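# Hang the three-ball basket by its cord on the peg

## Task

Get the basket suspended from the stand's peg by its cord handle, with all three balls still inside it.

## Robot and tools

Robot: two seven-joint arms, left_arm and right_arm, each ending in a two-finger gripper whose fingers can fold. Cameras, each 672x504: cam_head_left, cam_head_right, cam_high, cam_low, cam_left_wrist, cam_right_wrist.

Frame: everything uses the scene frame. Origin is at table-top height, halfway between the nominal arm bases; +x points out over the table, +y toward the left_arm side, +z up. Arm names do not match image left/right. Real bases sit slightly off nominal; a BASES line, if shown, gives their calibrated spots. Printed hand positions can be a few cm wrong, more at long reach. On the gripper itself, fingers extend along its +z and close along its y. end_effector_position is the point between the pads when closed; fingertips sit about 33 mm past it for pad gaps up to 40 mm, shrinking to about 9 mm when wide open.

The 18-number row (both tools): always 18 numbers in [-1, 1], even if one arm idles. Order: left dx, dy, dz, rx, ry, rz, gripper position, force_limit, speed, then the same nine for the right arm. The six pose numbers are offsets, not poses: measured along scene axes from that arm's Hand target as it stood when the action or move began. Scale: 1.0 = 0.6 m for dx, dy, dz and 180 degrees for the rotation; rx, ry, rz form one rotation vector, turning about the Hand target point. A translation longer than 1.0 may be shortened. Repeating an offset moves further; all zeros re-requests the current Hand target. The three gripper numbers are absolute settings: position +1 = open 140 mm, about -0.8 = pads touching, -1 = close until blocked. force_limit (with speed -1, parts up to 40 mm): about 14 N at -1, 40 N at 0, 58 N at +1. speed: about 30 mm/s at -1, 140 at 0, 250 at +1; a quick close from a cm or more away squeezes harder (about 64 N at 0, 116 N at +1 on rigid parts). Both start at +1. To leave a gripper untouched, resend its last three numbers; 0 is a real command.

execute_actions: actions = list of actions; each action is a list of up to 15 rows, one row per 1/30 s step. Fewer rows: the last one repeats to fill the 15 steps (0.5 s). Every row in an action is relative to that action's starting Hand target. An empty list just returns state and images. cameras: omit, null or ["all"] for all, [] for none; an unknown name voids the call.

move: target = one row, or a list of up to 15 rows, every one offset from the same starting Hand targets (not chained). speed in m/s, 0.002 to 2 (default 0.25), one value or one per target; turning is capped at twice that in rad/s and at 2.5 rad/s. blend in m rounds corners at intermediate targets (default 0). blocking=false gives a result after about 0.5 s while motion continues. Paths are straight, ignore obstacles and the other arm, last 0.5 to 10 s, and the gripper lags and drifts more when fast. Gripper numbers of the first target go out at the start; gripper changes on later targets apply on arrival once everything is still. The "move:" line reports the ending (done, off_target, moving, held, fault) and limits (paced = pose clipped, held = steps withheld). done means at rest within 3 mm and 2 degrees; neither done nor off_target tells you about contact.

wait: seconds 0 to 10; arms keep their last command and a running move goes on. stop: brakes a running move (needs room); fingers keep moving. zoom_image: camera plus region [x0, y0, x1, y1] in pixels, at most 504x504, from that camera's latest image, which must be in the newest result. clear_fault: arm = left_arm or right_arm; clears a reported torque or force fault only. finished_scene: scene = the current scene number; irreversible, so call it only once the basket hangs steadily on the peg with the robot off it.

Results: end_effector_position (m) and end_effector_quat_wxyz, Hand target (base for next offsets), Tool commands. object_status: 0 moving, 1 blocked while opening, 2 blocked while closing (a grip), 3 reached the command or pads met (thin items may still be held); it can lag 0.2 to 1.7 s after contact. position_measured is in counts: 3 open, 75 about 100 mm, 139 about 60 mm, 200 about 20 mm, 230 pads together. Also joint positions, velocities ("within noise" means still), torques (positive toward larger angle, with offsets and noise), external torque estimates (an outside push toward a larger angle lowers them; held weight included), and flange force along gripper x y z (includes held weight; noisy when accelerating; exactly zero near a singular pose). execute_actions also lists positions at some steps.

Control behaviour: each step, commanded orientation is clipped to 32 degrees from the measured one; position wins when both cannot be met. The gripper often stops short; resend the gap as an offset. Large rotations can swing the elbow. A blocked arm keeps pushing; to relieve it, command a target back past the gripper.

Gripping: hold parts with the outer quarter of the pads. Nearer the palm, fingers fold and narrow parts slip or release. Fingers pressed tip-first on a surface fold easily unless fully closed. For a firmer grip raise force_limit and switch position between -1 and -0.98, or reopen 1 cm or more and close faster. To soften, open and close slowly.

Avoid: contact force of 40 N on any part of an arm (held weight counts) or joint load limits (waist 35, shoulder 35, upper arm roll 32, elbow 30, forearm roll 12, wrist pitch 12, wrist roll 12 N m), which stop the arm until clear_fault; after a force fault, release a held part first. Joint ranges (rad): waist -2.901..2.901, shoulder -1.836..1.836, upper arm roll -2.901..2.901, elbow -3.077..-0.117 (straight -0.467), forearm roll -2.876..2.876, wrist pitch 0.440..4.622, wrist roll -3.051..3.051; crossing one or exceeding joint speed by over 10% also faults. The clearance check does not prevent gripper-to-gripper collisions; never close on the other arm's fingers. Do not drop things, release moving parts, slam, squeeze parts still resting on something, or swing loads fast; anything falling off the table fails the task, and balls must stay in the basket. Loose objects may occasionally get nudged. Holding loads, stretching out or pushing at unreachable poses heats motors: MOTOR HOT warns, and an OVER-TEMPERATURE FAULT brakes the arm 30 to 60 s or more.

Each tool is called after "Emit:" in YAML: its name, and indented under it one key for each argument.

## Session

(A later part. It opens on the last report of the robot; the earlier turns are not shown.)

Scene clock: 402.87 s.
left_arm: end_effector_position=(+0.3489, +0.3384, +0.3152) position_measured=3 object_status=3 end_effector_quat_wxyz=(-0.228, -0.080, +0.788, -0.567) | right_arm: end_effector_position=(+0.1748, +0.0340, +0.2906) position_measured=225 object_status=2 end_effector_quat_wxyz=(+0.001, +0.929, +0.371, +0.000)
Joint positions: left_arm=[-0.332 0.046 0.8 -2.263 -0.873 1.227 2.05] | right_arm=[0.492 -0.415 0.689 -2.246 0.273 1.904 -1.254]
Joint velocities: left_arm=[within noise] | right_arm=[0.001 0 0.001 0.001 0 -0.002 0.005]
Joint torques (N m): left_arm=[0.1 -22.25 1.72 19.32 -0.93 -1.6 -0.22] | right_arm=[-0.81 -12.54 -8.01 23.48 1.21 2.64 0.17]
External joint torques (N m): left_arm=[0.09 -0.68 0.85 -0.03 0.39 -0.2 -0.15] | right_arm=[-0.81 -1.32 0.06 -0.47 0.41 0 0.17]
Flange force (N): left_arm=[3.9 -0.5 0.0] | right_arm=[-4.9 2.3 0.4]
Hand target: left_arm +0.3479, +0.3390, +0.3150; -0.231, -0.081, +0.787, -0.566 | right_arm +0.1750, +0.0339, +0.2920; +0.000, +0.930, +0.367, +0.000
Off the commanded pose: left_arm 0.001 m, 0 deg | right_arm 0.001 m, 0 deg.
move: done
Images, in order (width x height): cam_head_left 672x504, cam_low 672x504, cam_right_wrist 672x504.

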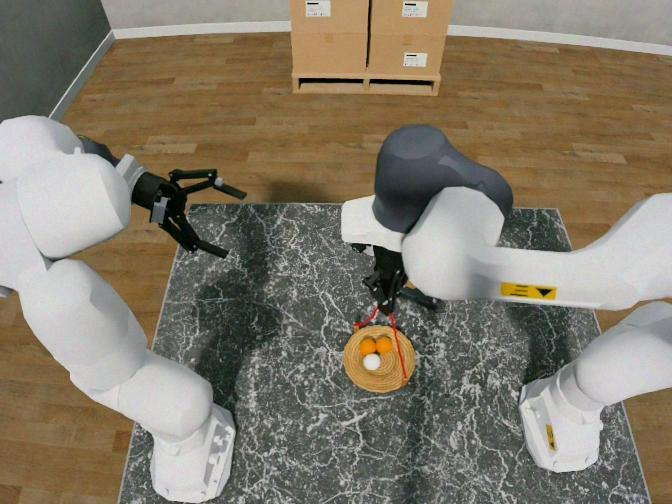

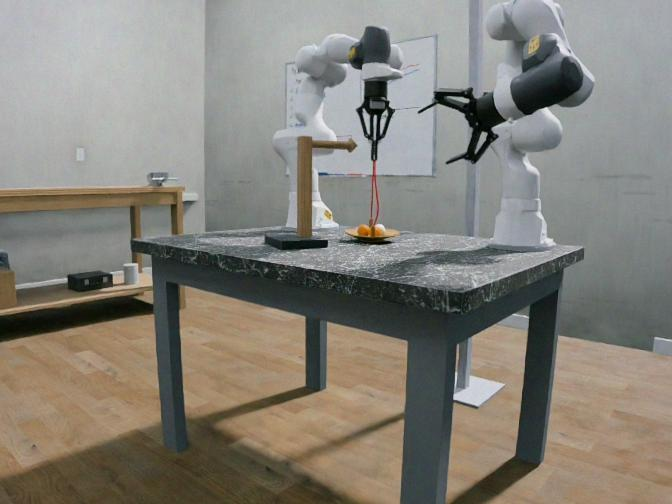

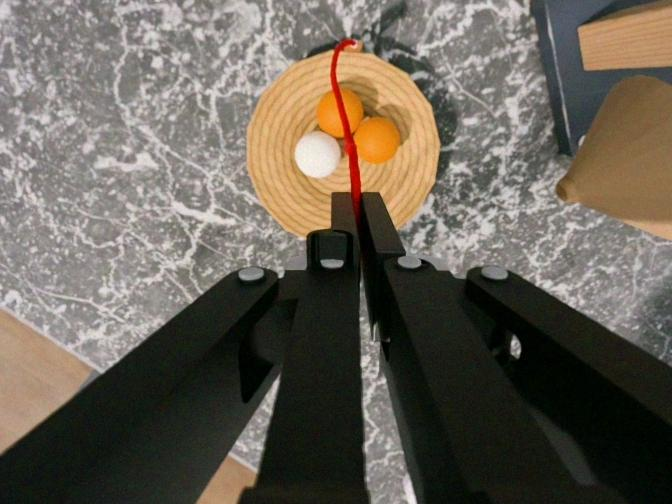

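Emit:
move:
  target:
    - [0,0,0,0,0,0,1,1,1,0,0.003,0.01,0,0,0,-1,-1,-1]
  speed: [0.01]
  cameras: ["cam_right_wrist","cam_low","cam_head_left"]

Emit:
zoom_image:
  camera: "cam_low"
  region: [310, 140, 430, 260]

Emit:
zoom_image:
  camera: "cam_right_wrist"
  region: [220, 0, 480, 260]

Scene clock: 414.67 s.
left_arm: end_effector_position=(+0.3489, +0.3384, +0.3152) position_measured=3 object_status=3 end_effector_quat_wxyz=(-0.228, -0.080, +0.788, -0.567) | right_arm: end_effector_position=(+0.1746, +0.0358, +0.2971) position_measured=225 object_status=2 end_effector_quat_wxyz=(+0.000, +0.929, +0.370, +0.000)
Joint positions: left_arm=[-0.332 0.046 0.8 -2.263 -0.873 1.227 2.05] | right_arm=[0.488 -0.415 0.689 -2.229 0.273 1.889 -1.25]
Joint velocities: left_arm=[within noise] | right_arm=[-0.001 -0.001 0 0 0 -0.005 0]
Joint torques (N m): left_arm=[0.11 -22.27 1.67 19.31 -0.91 -1.6 -0.22] | right_arm=[-0.7 -11.69 -7.95 23.88 0.89 2.7 0.17]
External joint torques (N m): left_arm=[0.11 -0.75 0.8 0.01 0.41 -0.2 -0.15] | right_arm=[-0.7 -0.42 0.18 -0.17 0.09 0.05 0.17]
Flange force (N): left_arm=[4.1 -0.7 0.1] | right_arm=[-0.7 0.2 0.4]
Hand target: left_arm +0.3479, +0.3390, +0.3150; -0.231, -0.081, +0.787, -0.566 | right_arm +0.1750, +0.0357, +0.2980; +0.000, +0.930, +0.367, +0.000
Off the commanded pose: left_arm 0.001 m, 0 deg | right_arm 0.001 m, 0 deg.
move: done
Images, in order (width x height): cam_head_left 672x504, cam_low 672x504, cam_right_wrist 672x504.

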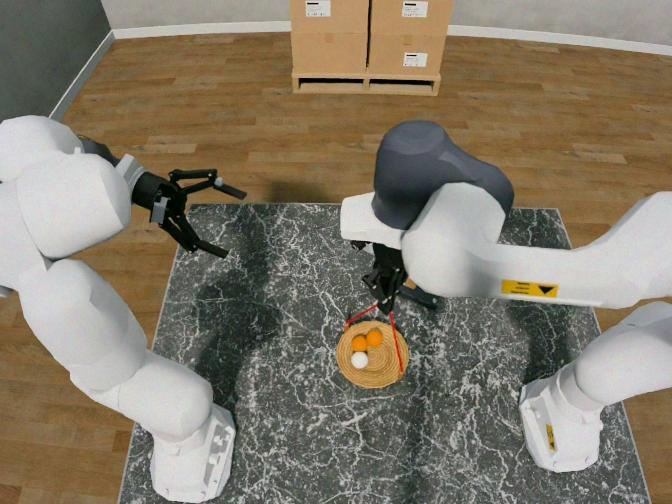

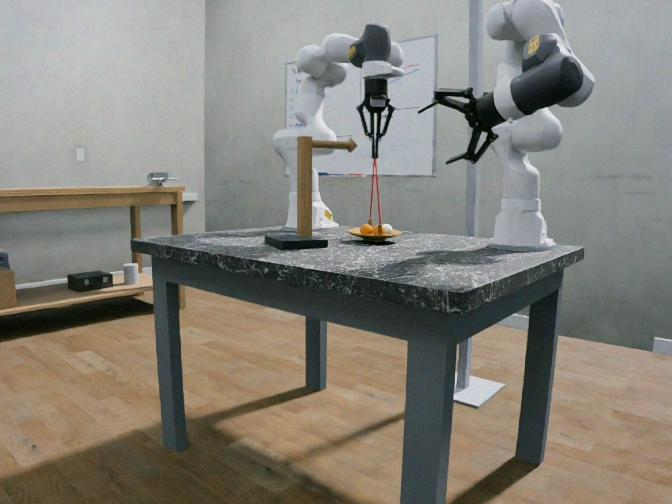

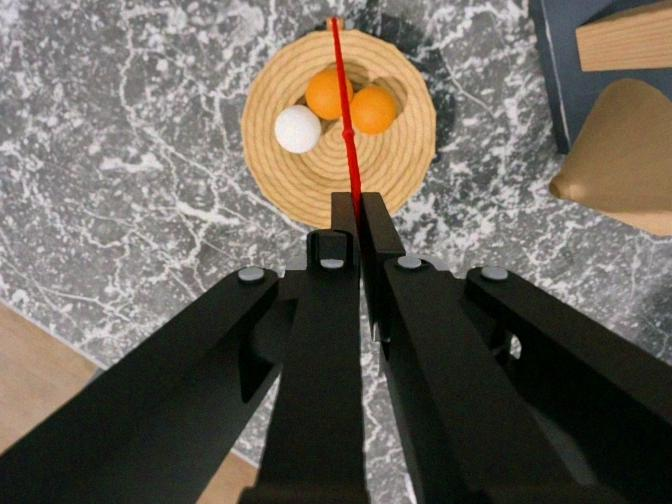

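Scaled by 4.200 from the camera's 672x504 image, which has a finer 960x720 frame.

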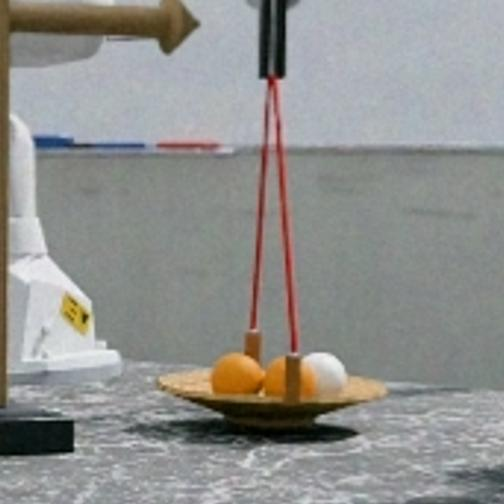

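Scaled by 1.938 from the camera's 672x504 image, which has a finer 960x720 frame.

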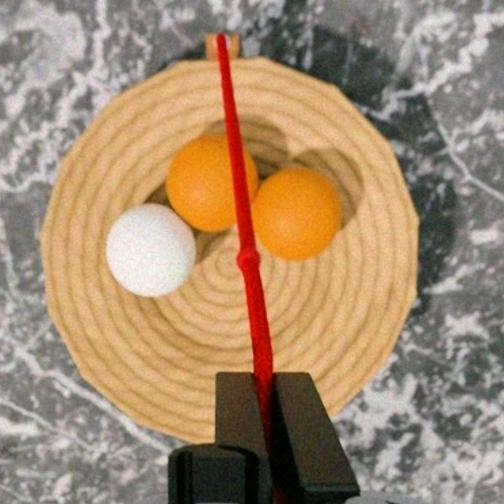

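Emit:
move:
  target:
    - [0,0,0,0,0,0,1,1,1,0.012,0.0115,0.015,0,0,0,-1,-1,-1]
    - [0,0,0,0,0,0,1,1,1,0.014,0.0135,0.035,0,0,0,-1,-1,-1]
  speed: [0.012,0.015]
  cameras: ["cam_right_wrist","cam_low","cam_head_left"]

Emit:
zoom_image:
  camera: "cam_low"
  region: [310, 130, 430, 250]

Emit:
zoom_image:
  camera: "cam_right_wrist"
  region: [220, 0, 480, 260]

Scene clock: 439.63 s.
left_arm: end_effector_position=(+0.3489, +0.3384, +0.3153) position_measured=3 object_status=3 end_effector_quat_wxyz=(-0.228, -0.080, +0.788, -0.567) | right_arm: end_effector_position=(+0.1826, +0.0441, +0.3182) position_measured=225 object_status=2 end_effector_quat_wxyz=(-0.001, +0.929, +0.369, -0.001)
Joint positions: left_arm=[-0.332 0.046 0.8 -2.263 -0.873 1.227 2.05] | right_arm=[0.463 -0.387 0.694 -2.153 0.255 1.841 -1.246]
Joint velocities: left_arm=[within noise] | right_arm=[0 0 0 0.001 0 -0.004 0]
Joint torques (N m): left_arm=[0.09 -22.27 1.71 19.31 -0.94 -1.58 -0.24] | right_arm=[-0.73 -12.26 -7.65 23.92 0.47 2.67 0.16]
External joint torques (N m): left_arm=[0.08 -0.69 0.84 0 0.38 -0.18 -0.17] | right_arm=[-0.77 -0.42 0.12 -0.25 -0.34 0.02 0.16]
Flange force (N): left_arm=[3.9 -0.7 0.1] | right_arm=[-0.2 0.4 0.4]
Hand target: left_arm +0.3479, +0.3390, +0.3150; -0.231, -0.081, +0.787, -0.566 | right_arm +0.1834, +0.0438, +0.3190; +0.000, +0.930, +0.367, +0.000
Off the commanded pose: left_arm 0.001 m, 0 deg | right_arm 0.001 m, 0 deg.
move: done
Images, in order (width x height): cam_head_left 672x504, cam_low 672x504, cam_right_wrist 672x504.

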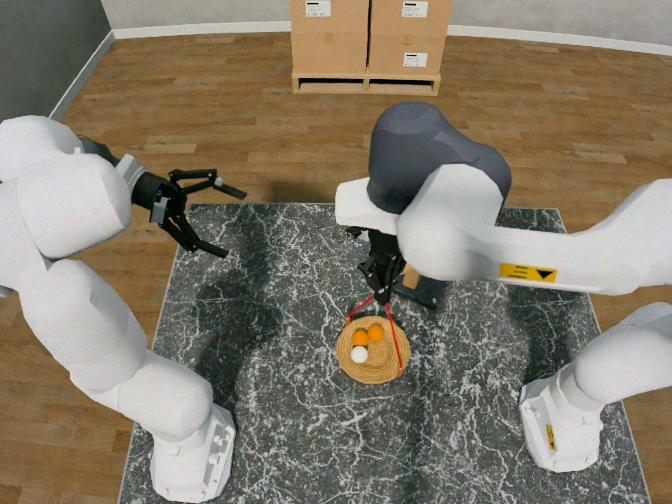

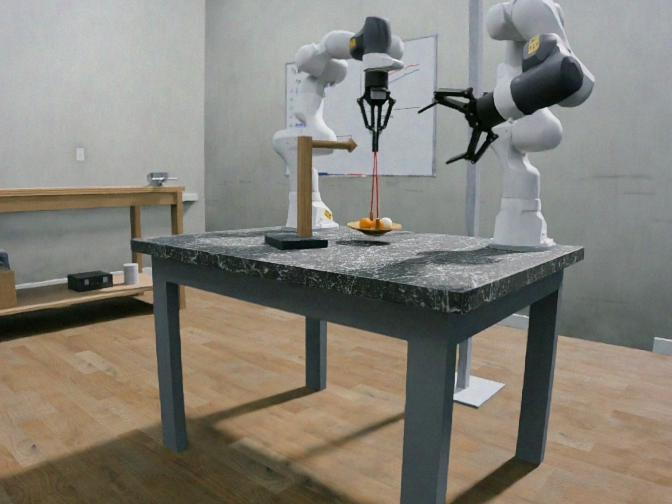

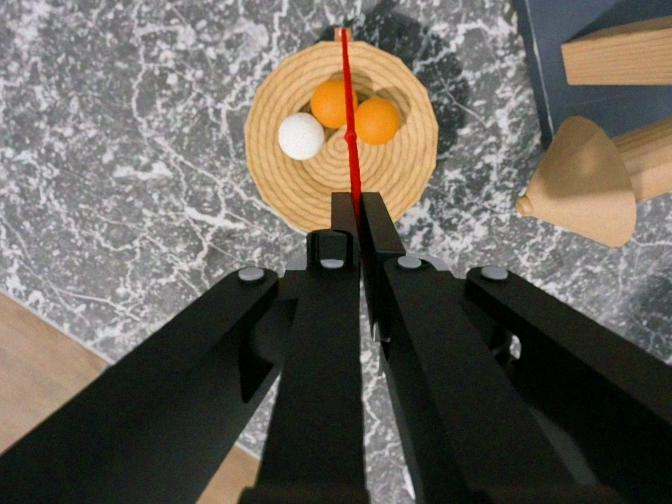

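Scaled by 4.200 from the camera's 672x504 image, which has a finer 960x720 frame.

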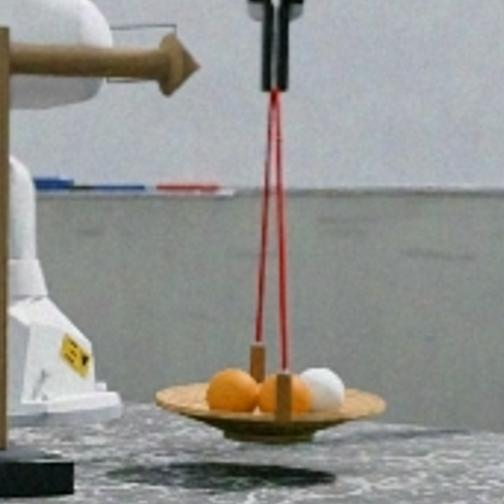

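Scaled by 1.938 from the camera's 672x504 image, which has a finer 960x720 frame.

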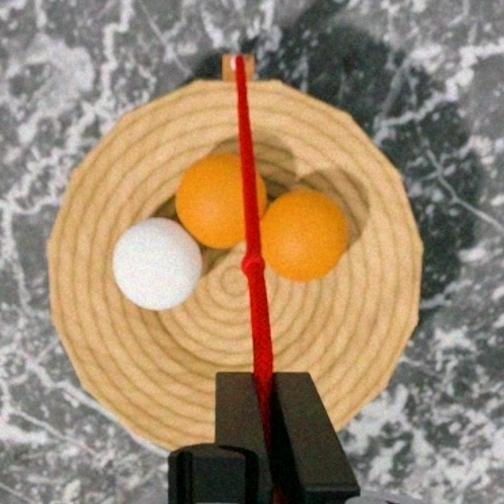

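Emit:
move:
  target:
    - [0,0,0,0,0,0,1,1,1,0,0,0.1433,0,0,0.111,-1,-1,-1]
  speed: [0.06]
  cameras: ["cam_right_wrist","cam_low","cam_head_left"]

Emit:
zoom_image:
  camera: "cam_low"
  region: [290, 100, 430, 240]

Emit:
zoom_image:
  camera: "cam_right_wrist"
  region: [220, 0, 580, 300]

Scene clock: 468.73 s.
left_arm: end_effector_position=(+0.3489, +0.3384, +0.3153) position_measured=3 object_status=3 end_effector_quat_wxyz=(-0.228, -0.080, +0.788, -0.567) | right_arm: end_effector_position=(+0.1827, +0.0442, +0.4040) position_measured=225 object_status=2 end_effector_quat_wxyz=(+0.000, +0.854, +0.521, -0.001)
Joint positions: left_arm=[-0.332 0.046 0.8 -2.263 -0.873 1.227 2.05] | right_arm=[0.556 -0.349 0.581 -1.931 0.19 1.634 -1.538]
Joint velocities: left_arm=[within noise] | right_arm=[0.001 -0.001 0 0 0 -0.001 -0.005]
Joint torques (N m): left_arm=[0.1 -22.28 1.67 19.3 -0.94 -1.57 -0.23] | right_arm=[-0.06 -14.52 -6.57 23.76 0.5 2.68 -0.16]
External joint torques (N m): left_arm=[0.04 -0.73 0.76 -0.02 0.38 -0.18 -0.15] | right_arm=[-0.18 -0.38 -0.38 -0.13 -0.39 0.05 -0.16]
Flange force (N): left_arm=[4.0 -0.7 0.3] | right_arm=[-1.7 1.3 0.5]
Hand target: left_arm +0.3479, +0.3390, +0.3150; -0.231, -0.081, +0.787, -0.566 | right_arm +0.1834, +0.0438, +0.4050; +0.001, +0.852, +0.523, +0.000
Off the commanded pose: left_arm 0.001 m, 0 deg | right_arm 0.001 m, 0 deg.
move: done
Images, in order (width x height): cam_head_left 672x504, cam_low 672x504, cam_right_wrist 672x504.

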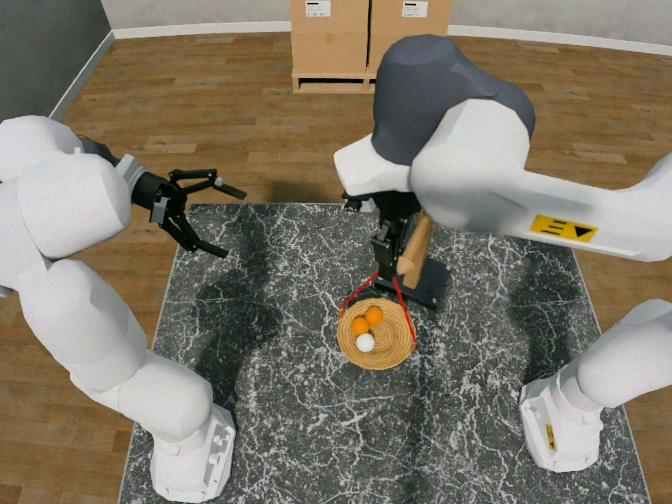

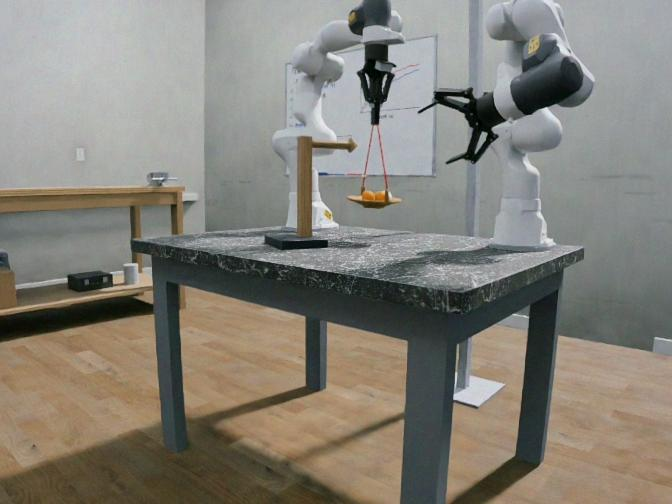

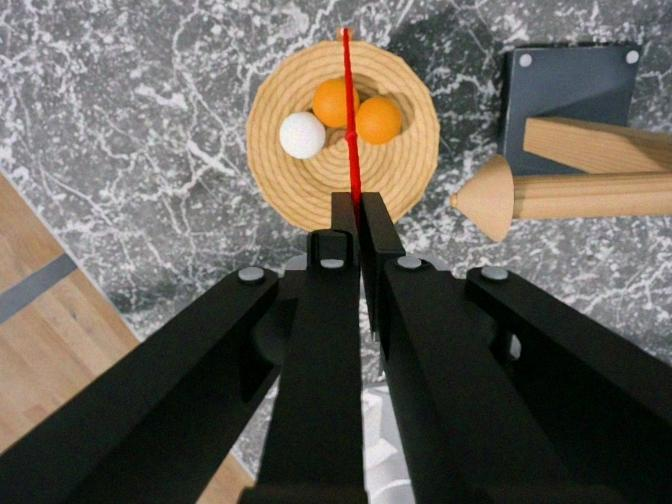

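Scaled by 3.600 from the camera's 672x504 image, which has a finer 960x720 frame.

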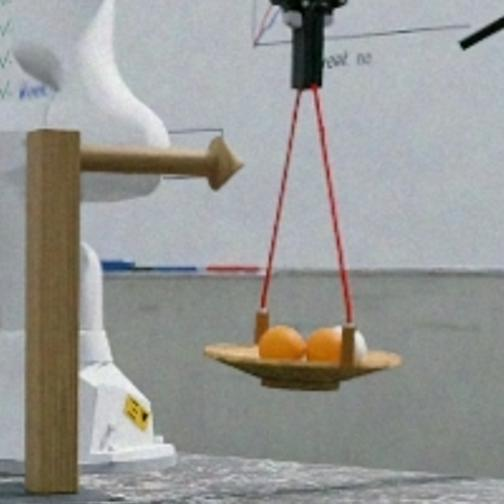

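Scaled by 1.400 from the camera's 672x504 image, which has a finer 960x720 frame.

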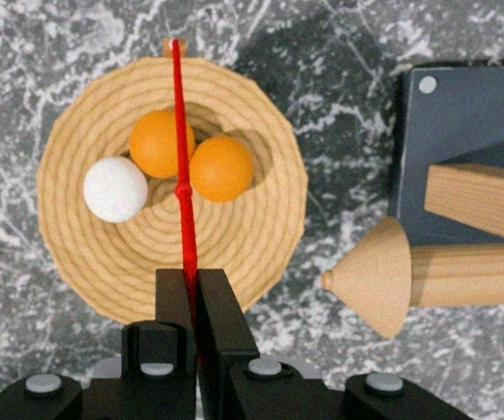

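Emit:
move:
  target:
    - [0,0,0,0,0,0,1,1,1,0.173,-0.098,0,0,0,0,-1,-1,-1]
  speed: [0.045]
  cameras: ["cam_right_wrist","cam_low","cam_high"]

Emit:
zoom_image:
  camera: "cam_low"
  region: [280, 80, 400, 220]

Emit:
zoom_image:
  camera: "cam_high"
  region: [220, 120, 360, 320]

Scene clock: 493.37 s.
left_arm: end_effector_position=(+0.3489, +0.3384, +0.3153) position_measured=3 object_status=3 end_effector_quat_wxyz=(-0.228, -0.080, +0.788, -0.567) | right_arm: end_effector_position=(+0.2856, -0.0154, +0.4046) position_measured=225 object_status=2 end_effector_quat_wxyz=(+0.000, +0.854, +0.521, -0.002)
Joint positions: left_arm=[-0.332 0.046 0.8 -2.263 -0.873 1.227 2.05] | right_arm=[0.538 -0.351 0.382 -1.969 0.13 1.636 -1.746]
Joint velocities: left_arm=[within noise] | right_arm=[0 0.002 0 0 0 0.001 -0.007]
Joint torques (N m): left_arm=[0.03 -22.28 1.61 19.3 -0.94 -1.59 -0.25] | right_arm=[-0.16 -17.72 -4.6 23.33 0.52 3.21 -0.19]
External joint torques (N m): left_arm=[0.03 -0.67 0.74 -0.06 0.38 -0.18 -0.18] | right_arm=[-0.3 -0.66 -0.34 -0.7 -0.39 0.61 -0.19]
Flange force (N): left_arm=[3.9 -0.7 0.3] | right_arm=[-4.0 0.8 3.8]
Hand target: left_arm +0.3479, +0.3390, +0.3150; -0.231, -0.081, +0.787, -0.566 | right_arm +0.2872, -0.0150, +0.4050; +0.001, +0.852, +0.523, +0.000
Off the commanded pose: left_arm 0.001 m, 0 deg | right_arm 0.002 m, 0 deg.
move: done
Images, in order (width x height): cam_high 672x504, cam_low 672x504, cam_right_wrist 672x504.

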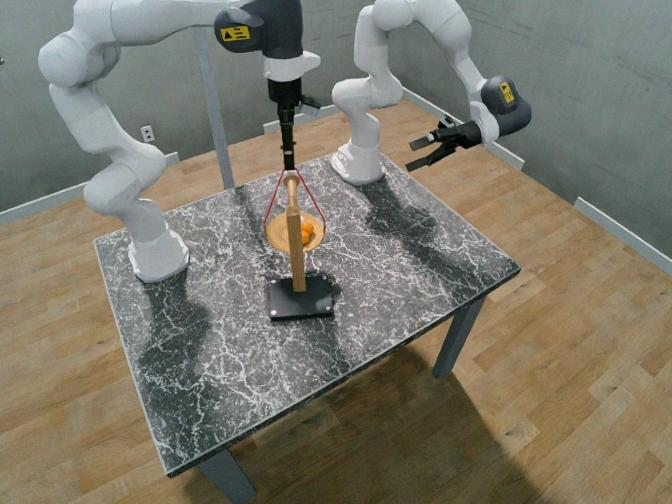

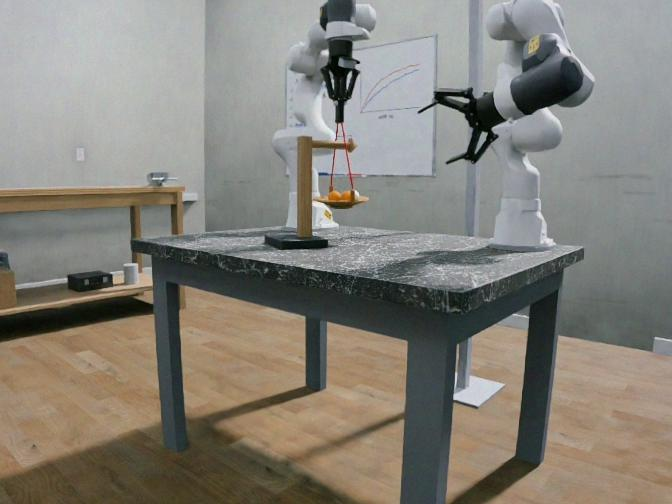

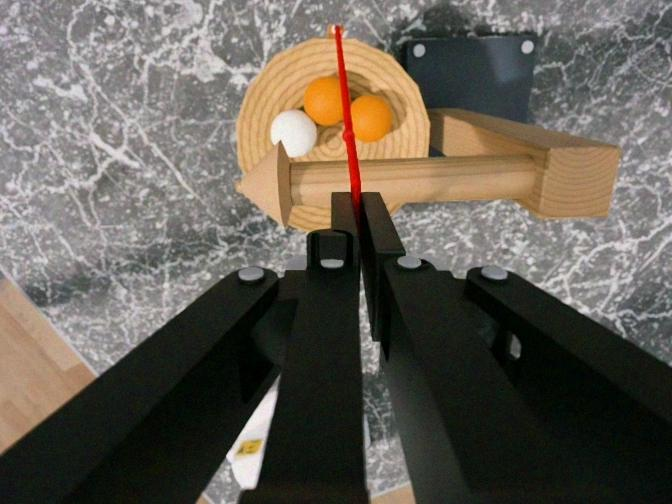

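Scaled by 3.600 from the camera's 672x504 image, which has a finer 960x720 frame.

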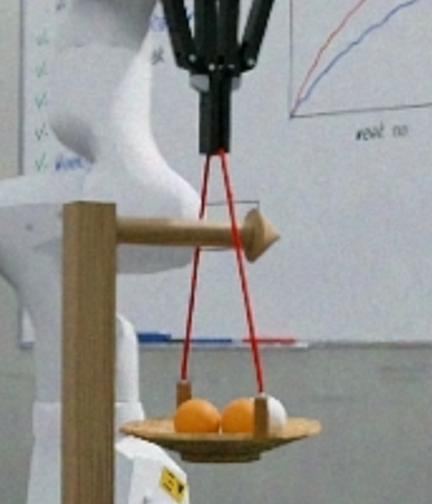

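Scaled by 2.520 from the camera's 672x504 image, which has a finer 960x720 frame.

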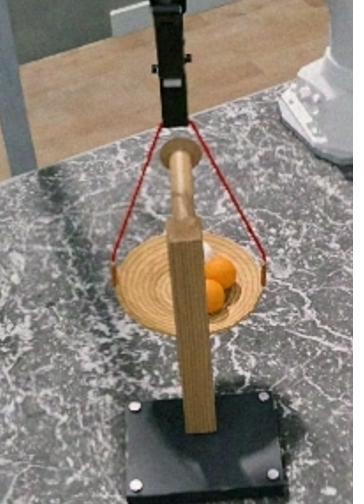

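Emit:
move:
  target:
    - [0,0,0,0,0,0,1,1,1,0,0,-0.08,0,0,0,-1,-1,-1]
  speed: [0.035]
  cameras: ["cam_right_wrist","cam_low"]

Emit:
zoom_image:
  camera: "cam_low"
  region: [290, 100, 390, 220]

Scene clock: 511.57 s.
left_arm: end_effector_position=(+0.3489, +0.3384, +0.3153) position_measured=3 object_status=3 end_effector_quat_wxyz=(-0.228, -0.080, +0.788, -0.567) | right_arm: end_effector_position=(+0.2874, -0.0168, +0.3554) position_measured=225 object_status=2 end_effector_quat_wxyz=(+0.003, +0.853, +0.521, -0.003)
Joint positions: left_arm=[-0.332 0.046 0.801 -2.263 -0.873 1.227 2.05] | right_arm=[0.551 -0.358 0.383 -2.101 0.131 1.757 -1.751]
Joint velocities: left_arm=[within noise] | right_arm=[0 0.001 0.002 0 0 0.005 0]
Joint torques (N m): left_arm=[0.05 -22.31 1.62 19.39 -0.95 -1.57 -0.22] | right_arm=[-0.03 -19.2 -4.26 23.56 1.35 3.14 -0.17]
External joint torques (N m): left_arm=[0.04 -0.81 0.75 0.09 0.37 -0.18 -0.15] | right_arm=[-0.1 -1.83 0.08 -0.92 0.47 0.54 -0.17]
Flange force (N): left_arm=[4.1 -0.9 0.2] | right_arm=[-8.8 -0.8 4.0]
Hand target: left_arm +0.3479, +0.3390, +0.3150; -0.231, -0.081, +0.787, -0.566 | right_arm +0.2872, -0.0150, +0.3570; +0.001, +0.852, +0.523, +0.000
Off the commanded pose: left_arm 0.001 m, 0 deg | right_arm 0.002 m, 0 deg.
move: done
Images, in order (width x height): cam_low 672x504, cam_right_wrist 672x504.

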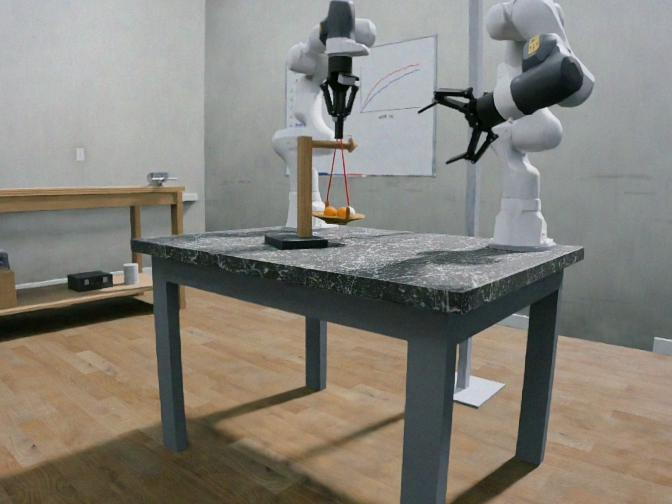

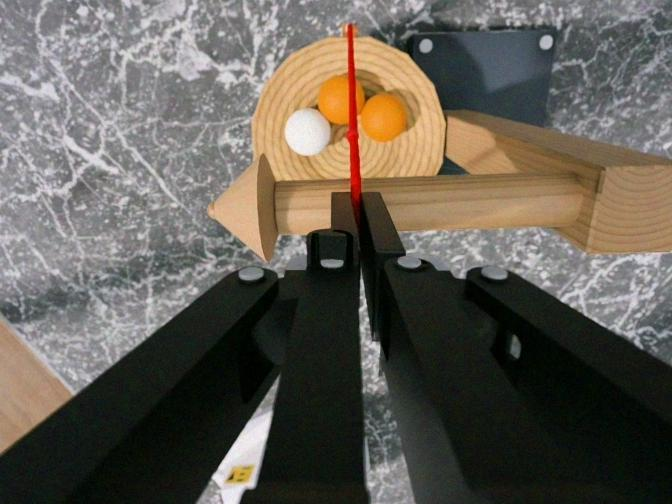

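Scaled by 4.200 from the camera's 672x504 image, which has a finer 960x720 frame.

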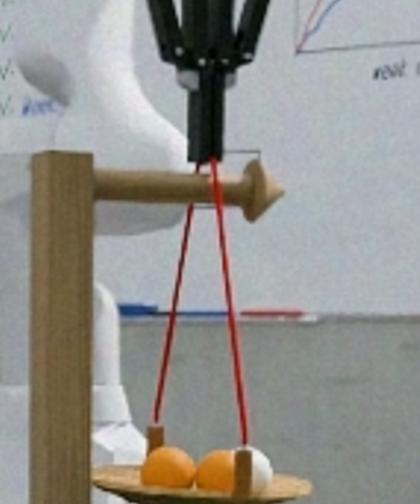

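Emit:
move:
  target:
    - [0,0,0,0,0,0,1,1,1,0,0,-0.0108,0,0,0,-1,-1,-1]
  speed: [0.015]
  cameras: ["cam_low"]

Emit:
zoom_image:
  camera: "cam_low"
  region: [310, 120, 370, 180]

Scene clock: 522.67 s.
left_arm: end_effector_position=(+0.3489, +0.3384, +0.3153) position_measured=3 object_status=3 end_effector_quat_wxyz=(-0.228, -0.080, +0.788, -0.567) | right_arm: end_effector_position=(+0.2875, -0.0164, +0.3498) position_measured=225 object_status=2 end_effector_quat_wxyz=(+0.002, +0.853, +0.522, -0.002)
Joint positions: left_arm=[-0.332 0.046 0.801 -2.263 -0.873 1.227 2.05] | right_arm=[0.553 -0.359 0.383 -2.117 0.132 1.774 -1.751]
Joint velocities: left_arm=[within noise] | right_arm=[0 0.002 0.001 -0.002 0 0.004 0]
Joint torques (N m): left_arm=[0.07 -22.29 1.68 19.31 -0.95 -1.58 -0.25] | right_arm=[-0.02 -18.66 -4.2 23.05 1.4 3.16 -0.19]
External joint torques (N m): left_arm=[0.13 -0.76 0.88 0.02 0.37 -0.17 -0.18] | right_arm=[0 -1.41 0.24 -1.37 0.54 0.55 -0.19]
Flange force (N): left_arm=[4.2 -0.8 0.1] | right_arm=[-8.7 -1.0 5.0]
Hand target: left_arm +0.3479, +0.3390, +0.3150; -0.231, -0.081, +0.787, -0.566 | right_arm +0.2872, -0.0150, +0.3505; +0.001, +0.852, +0.523, +0.000
Off the commanded pose: left_arm 0.001 m, 0 deg | right_arm 0.002 m, 0 deg.
move: done
Images, in order (width x height): cam_low 672x504.

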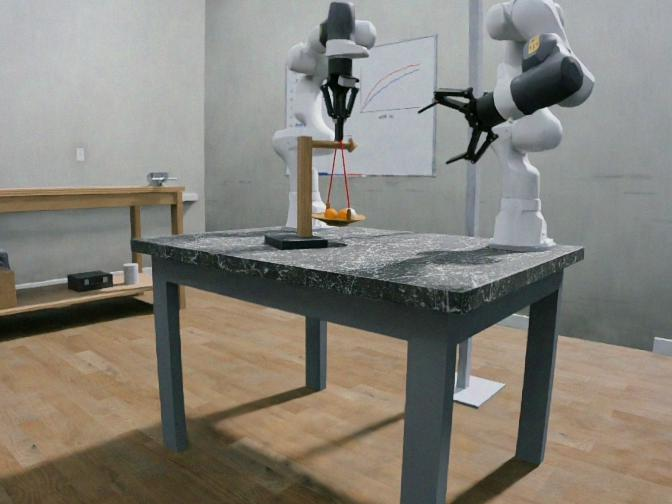

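Scaled by 8.400 from the camera's 672x504 image, which has a finer 960x720 frame.

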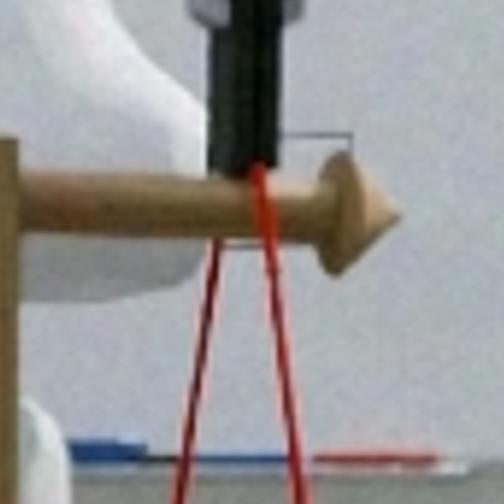

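Emit:
move:
  target:
    - [0,0,0,0,0,0,1,1,1,0,0,-0.0025,0,0,0,-1,-1,-1]
  speed: [0.01]
  cameras: ["cam_low"]

Emit:
zoom_image:
  camera: "cam_low"
  region: [310, 120, 370, 180]

Scene clock: 532.27 s.
left_arm: end_effector_position=(+0.3489, +0.3384, +0.3153) position_measured=3 object_status=3 end_effector_quat_wxyz=(-0.228, -0.080, +0.788, -0.567) | right_arm: end_effector_position=(+0.2878, -0.0158, +0.3497) position_measured=225 object_status=2 end_effector_quat_wxyz=(+0.002, +0.853, +0.522, +0.000)
Joint positions: left_arm=[-0.332 0.046 0.801 -2.263 -0.873 1.227 2.05] | right_arm=[0.554 -0.361 0.383 -2.119 0.132 1.778 -1.751]
Joint velocities: within noise
Joint torques (N m): left_arm=[0.06 -22.25 1.62 19.32 -0.95 -1.57 -0.17] | right_arm=[-0.01 -17.68 -4.08 22.1 1.38 3.18 -0.17]
External joint torques (N m): left_arm=[-0.01 -0.76 0.69 0.08 0.35 -0.17 -0.1] | right_arm=[-0.05 -0.35 0.32 -2.38 0.52 0.57 -0.17]
Flange force (N): left_arm=[3.8 -0.8 0.2] | right_arm=[-8.0 -0.8 7.6]
Hand target: left_arm +0.3479, +0.3390, +0.3150; -0.231, -0.081, +0.787, -0.566 | right_arm +0.2872, -0.0150, +0.3490; +0.001, +0.852, +0.523, +0.000
Off the commanded pose: left_arm 0.001 m, 0 deg | right_arm 0.001 m, 0 deg.
move: done
Images, in order (width x height): cam_low 672x504.

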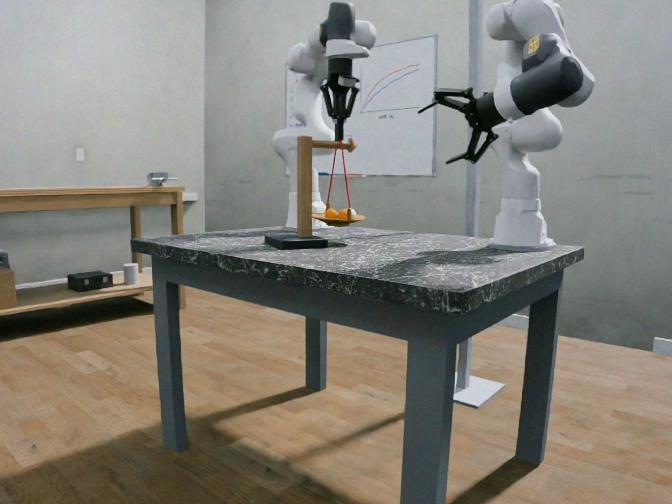

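Scaled by 8.400 from the camera's 672x504 image, which has a finer 960x720 frame.

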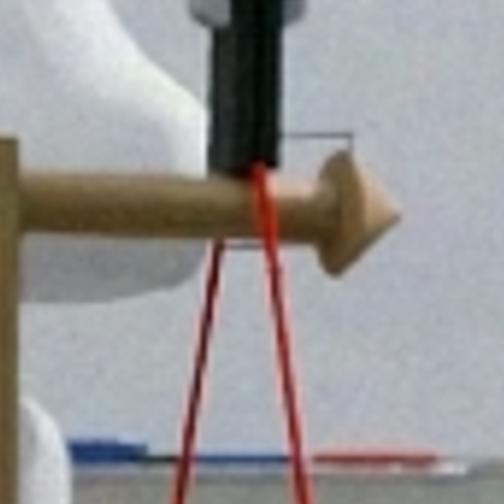

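Emit:
move:
  target:
    - [0,0,0,0,0,0,1,1,1,0,0,0.0008,0,0,0,-0.55,-1,-1]
  speed: [0.01]
  cameras: ["cam_right_wrist","cam_low"]

Emit:
zoom_image:
  camera: "cam_right_wrist"
  region: [220, 0, 480, 280]

Scene clock: 540.83 s.
left_arm: end_effector_position=(+0.3489, +0.3384, +0.3153) position_measured=3 object_status=3 end_effector_quat_wxyz=(-0.228, -0.080, +0.788, -0.567) | right_arm: end_effector_position=(+0.2877, -0.0160, +0.3494) position_measured=199 object_status=0 end_effector_quat_wxyz=(+0.002, +0.853, +0.522, -0.001)
Joint positions: left_arm=[-0.332 0.046 0.801 -2.263 -0.873 1.227 2.05] | right_arm=[0.554 -0.361 0.383 -2.12 0.132 1.779 -1.751]
Joint velocities: within noise
Joint torques (N m): left_arm=[0.12 -22.28 1.64 19.32 -0.95 -1.56 -0.2] | right_arm=[-0.08 -17.99 -4.19 23.46 1.35 2.92 -0.18]
External joint torques (N m): left_arm=[0.19 -0.9 0.86 0.04 0.37 -0.17 -0.12] | right_arm=[-0.05 -0.66 0.29 -1.03 0.49 0.3 -0.18]
Flange force (N): left_arm=[4.6 -0.8 0.2] | right_arm=[-5.3 -0.7 3.5]
Hand target: left_arm +0.3479, +0.3390, +0.3150; -0.231, -0.081, +0.787, -0.566 | right_arm +0.2872, -0.0150, +0.3495; +0.001, +0.852, +0.523, +0.000
Off the commanded pose: left_arm 0.001 m, 0 deg | right_arm 0.001 m, 0 deg.
move: done
Images, in order (width x height): cam_low 672x504, cam_right_wrist 672x504.

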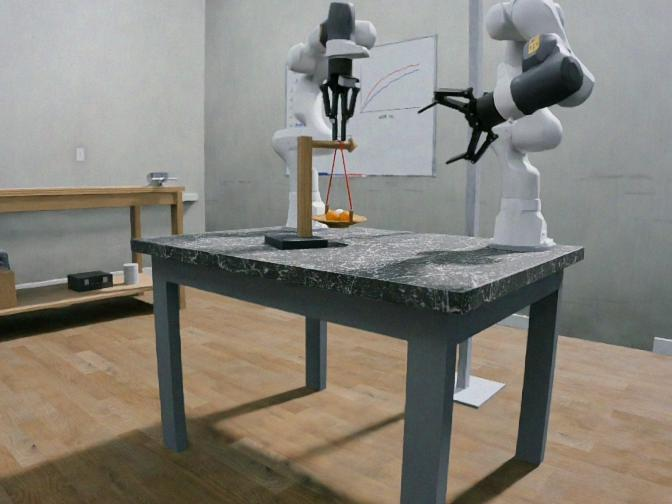

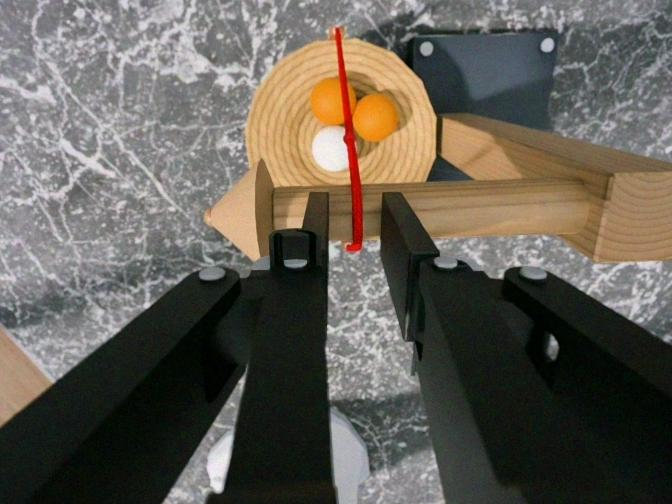

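Scaled by 1.800 from the camera's 672x504 image, which has a finer 960x720 frame.

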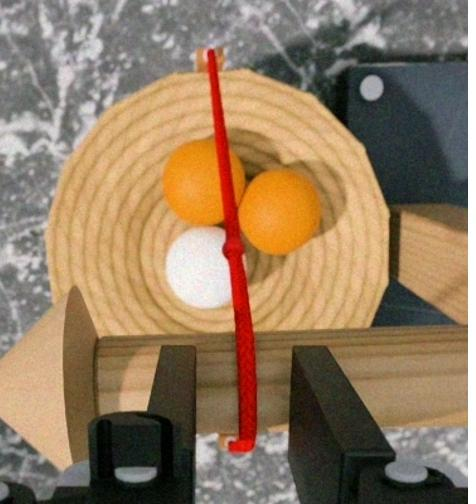

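Released cleanly; lifting straight up.

Emit:
move:
  target:
    - [0,0,0,0,0,0,1,1,1,0,0,0.2,0,0,0,-0.55,-1,-1]
  speed: [0.06]
  cameras: ["cam_right_wrist","cam_low","cam_high"]

Emit:
zoom_image:
  camera: "cam_low"
  region: [270, 110, 390, 250]

Emit:
zoom_image:
  camera: "cam_right_wrist"
  region: [200, 0, 500, 260]

Scene clock: 550.90 s.
left_arm: end_effector_position=(+0.3489, +0.3384, +0.3153) position_measured=3 object_status=3 end_effector_quat_wxyz=(-0.228, -0.080, +0.788, -0.567) | right_arm: end_effector_position=(+0.2868, -0.0140, +0.4697) position_measured=199 object_status=3 end_effector_quat_wxyz=(-0.001, +0.851, +0.525, +0.001)
Joint positions: left_arm=[-0.332 0.046 0.801 -2.263 -0.873 1.227 2.05] | right_arm=[0.537 -0.305 0.373 -1.761 0.112 1.479 -1.74]
Joint velocities: left_arm=[within noise] | right_arm=[-0.001 0 -0.001 0.002 0 -0.004 0.002]
Joint torques (N m): left_arm=[0.09 -22.31 1.64 19.35 -0.95 -1.57 -0.23] | right_arm=[-0.71 -17.71 -3.4 22.57 0.52 2.5 0.16]
External joint torques (N m): left_arm=[0.14 -0.78 0.84 0.06 0.38 -0.17 -0.16] | right_arm=[-0.68 0.11 0.48 -0.68 -0.37 -0.15 0.16]
Flange force (N): left_arm=[4.1 -0.8 0.0] | right_arm=[-0.7 -0.3 1.7]
Hand target: left_arm +0.3479, +0.3390, +0.3150; -0.231, -0.081, +0.787, -0.566 | right_arm +0.2872, -0.0150, +0.4695; +0.001, +0.852, +0.523, +0.000
Off the commanded pose: left_arm 0.001 m, 0 deg | right_arm 0.001 m, 0 deg.
move: done
Images, in order (width x height): cam_high 672x504, cam_low 672x504, cam_right_wrist 672x504.

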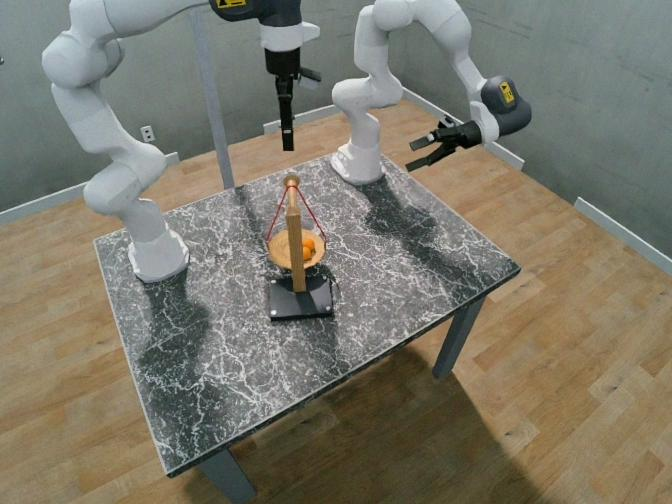

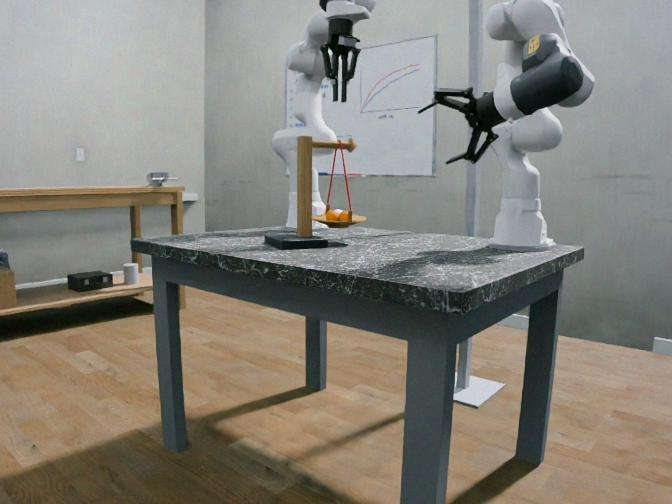

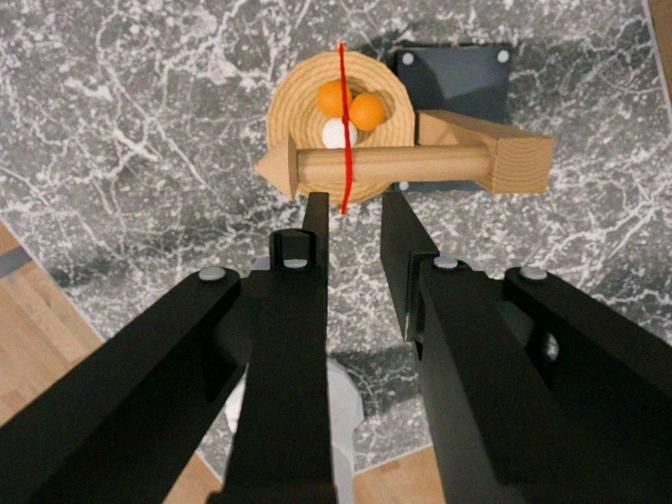

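Scaled by 3.600 from the camera's 672x504 image, which has a finer 960x720 frame.

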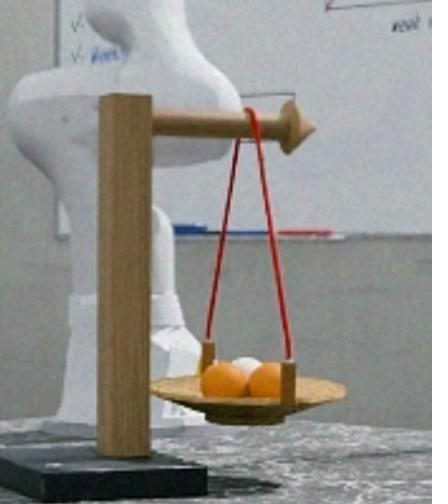

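Scaled by 1.680 from the camera's 672x504 image, which has a finer 960x720 frame.

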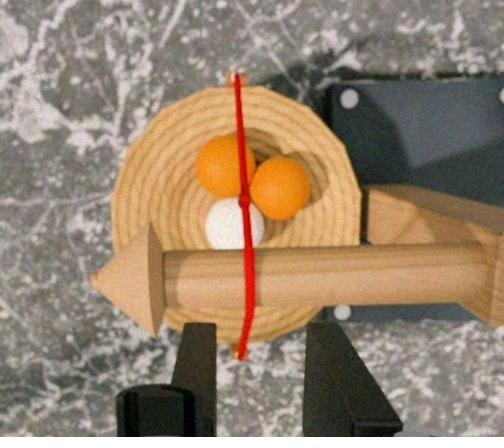

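The basket is hanging on the peg with all three balls in it, and the gripper is clear of it.

Emit:
finished_scene:
  scene: 2

The scene is finished: the task was done.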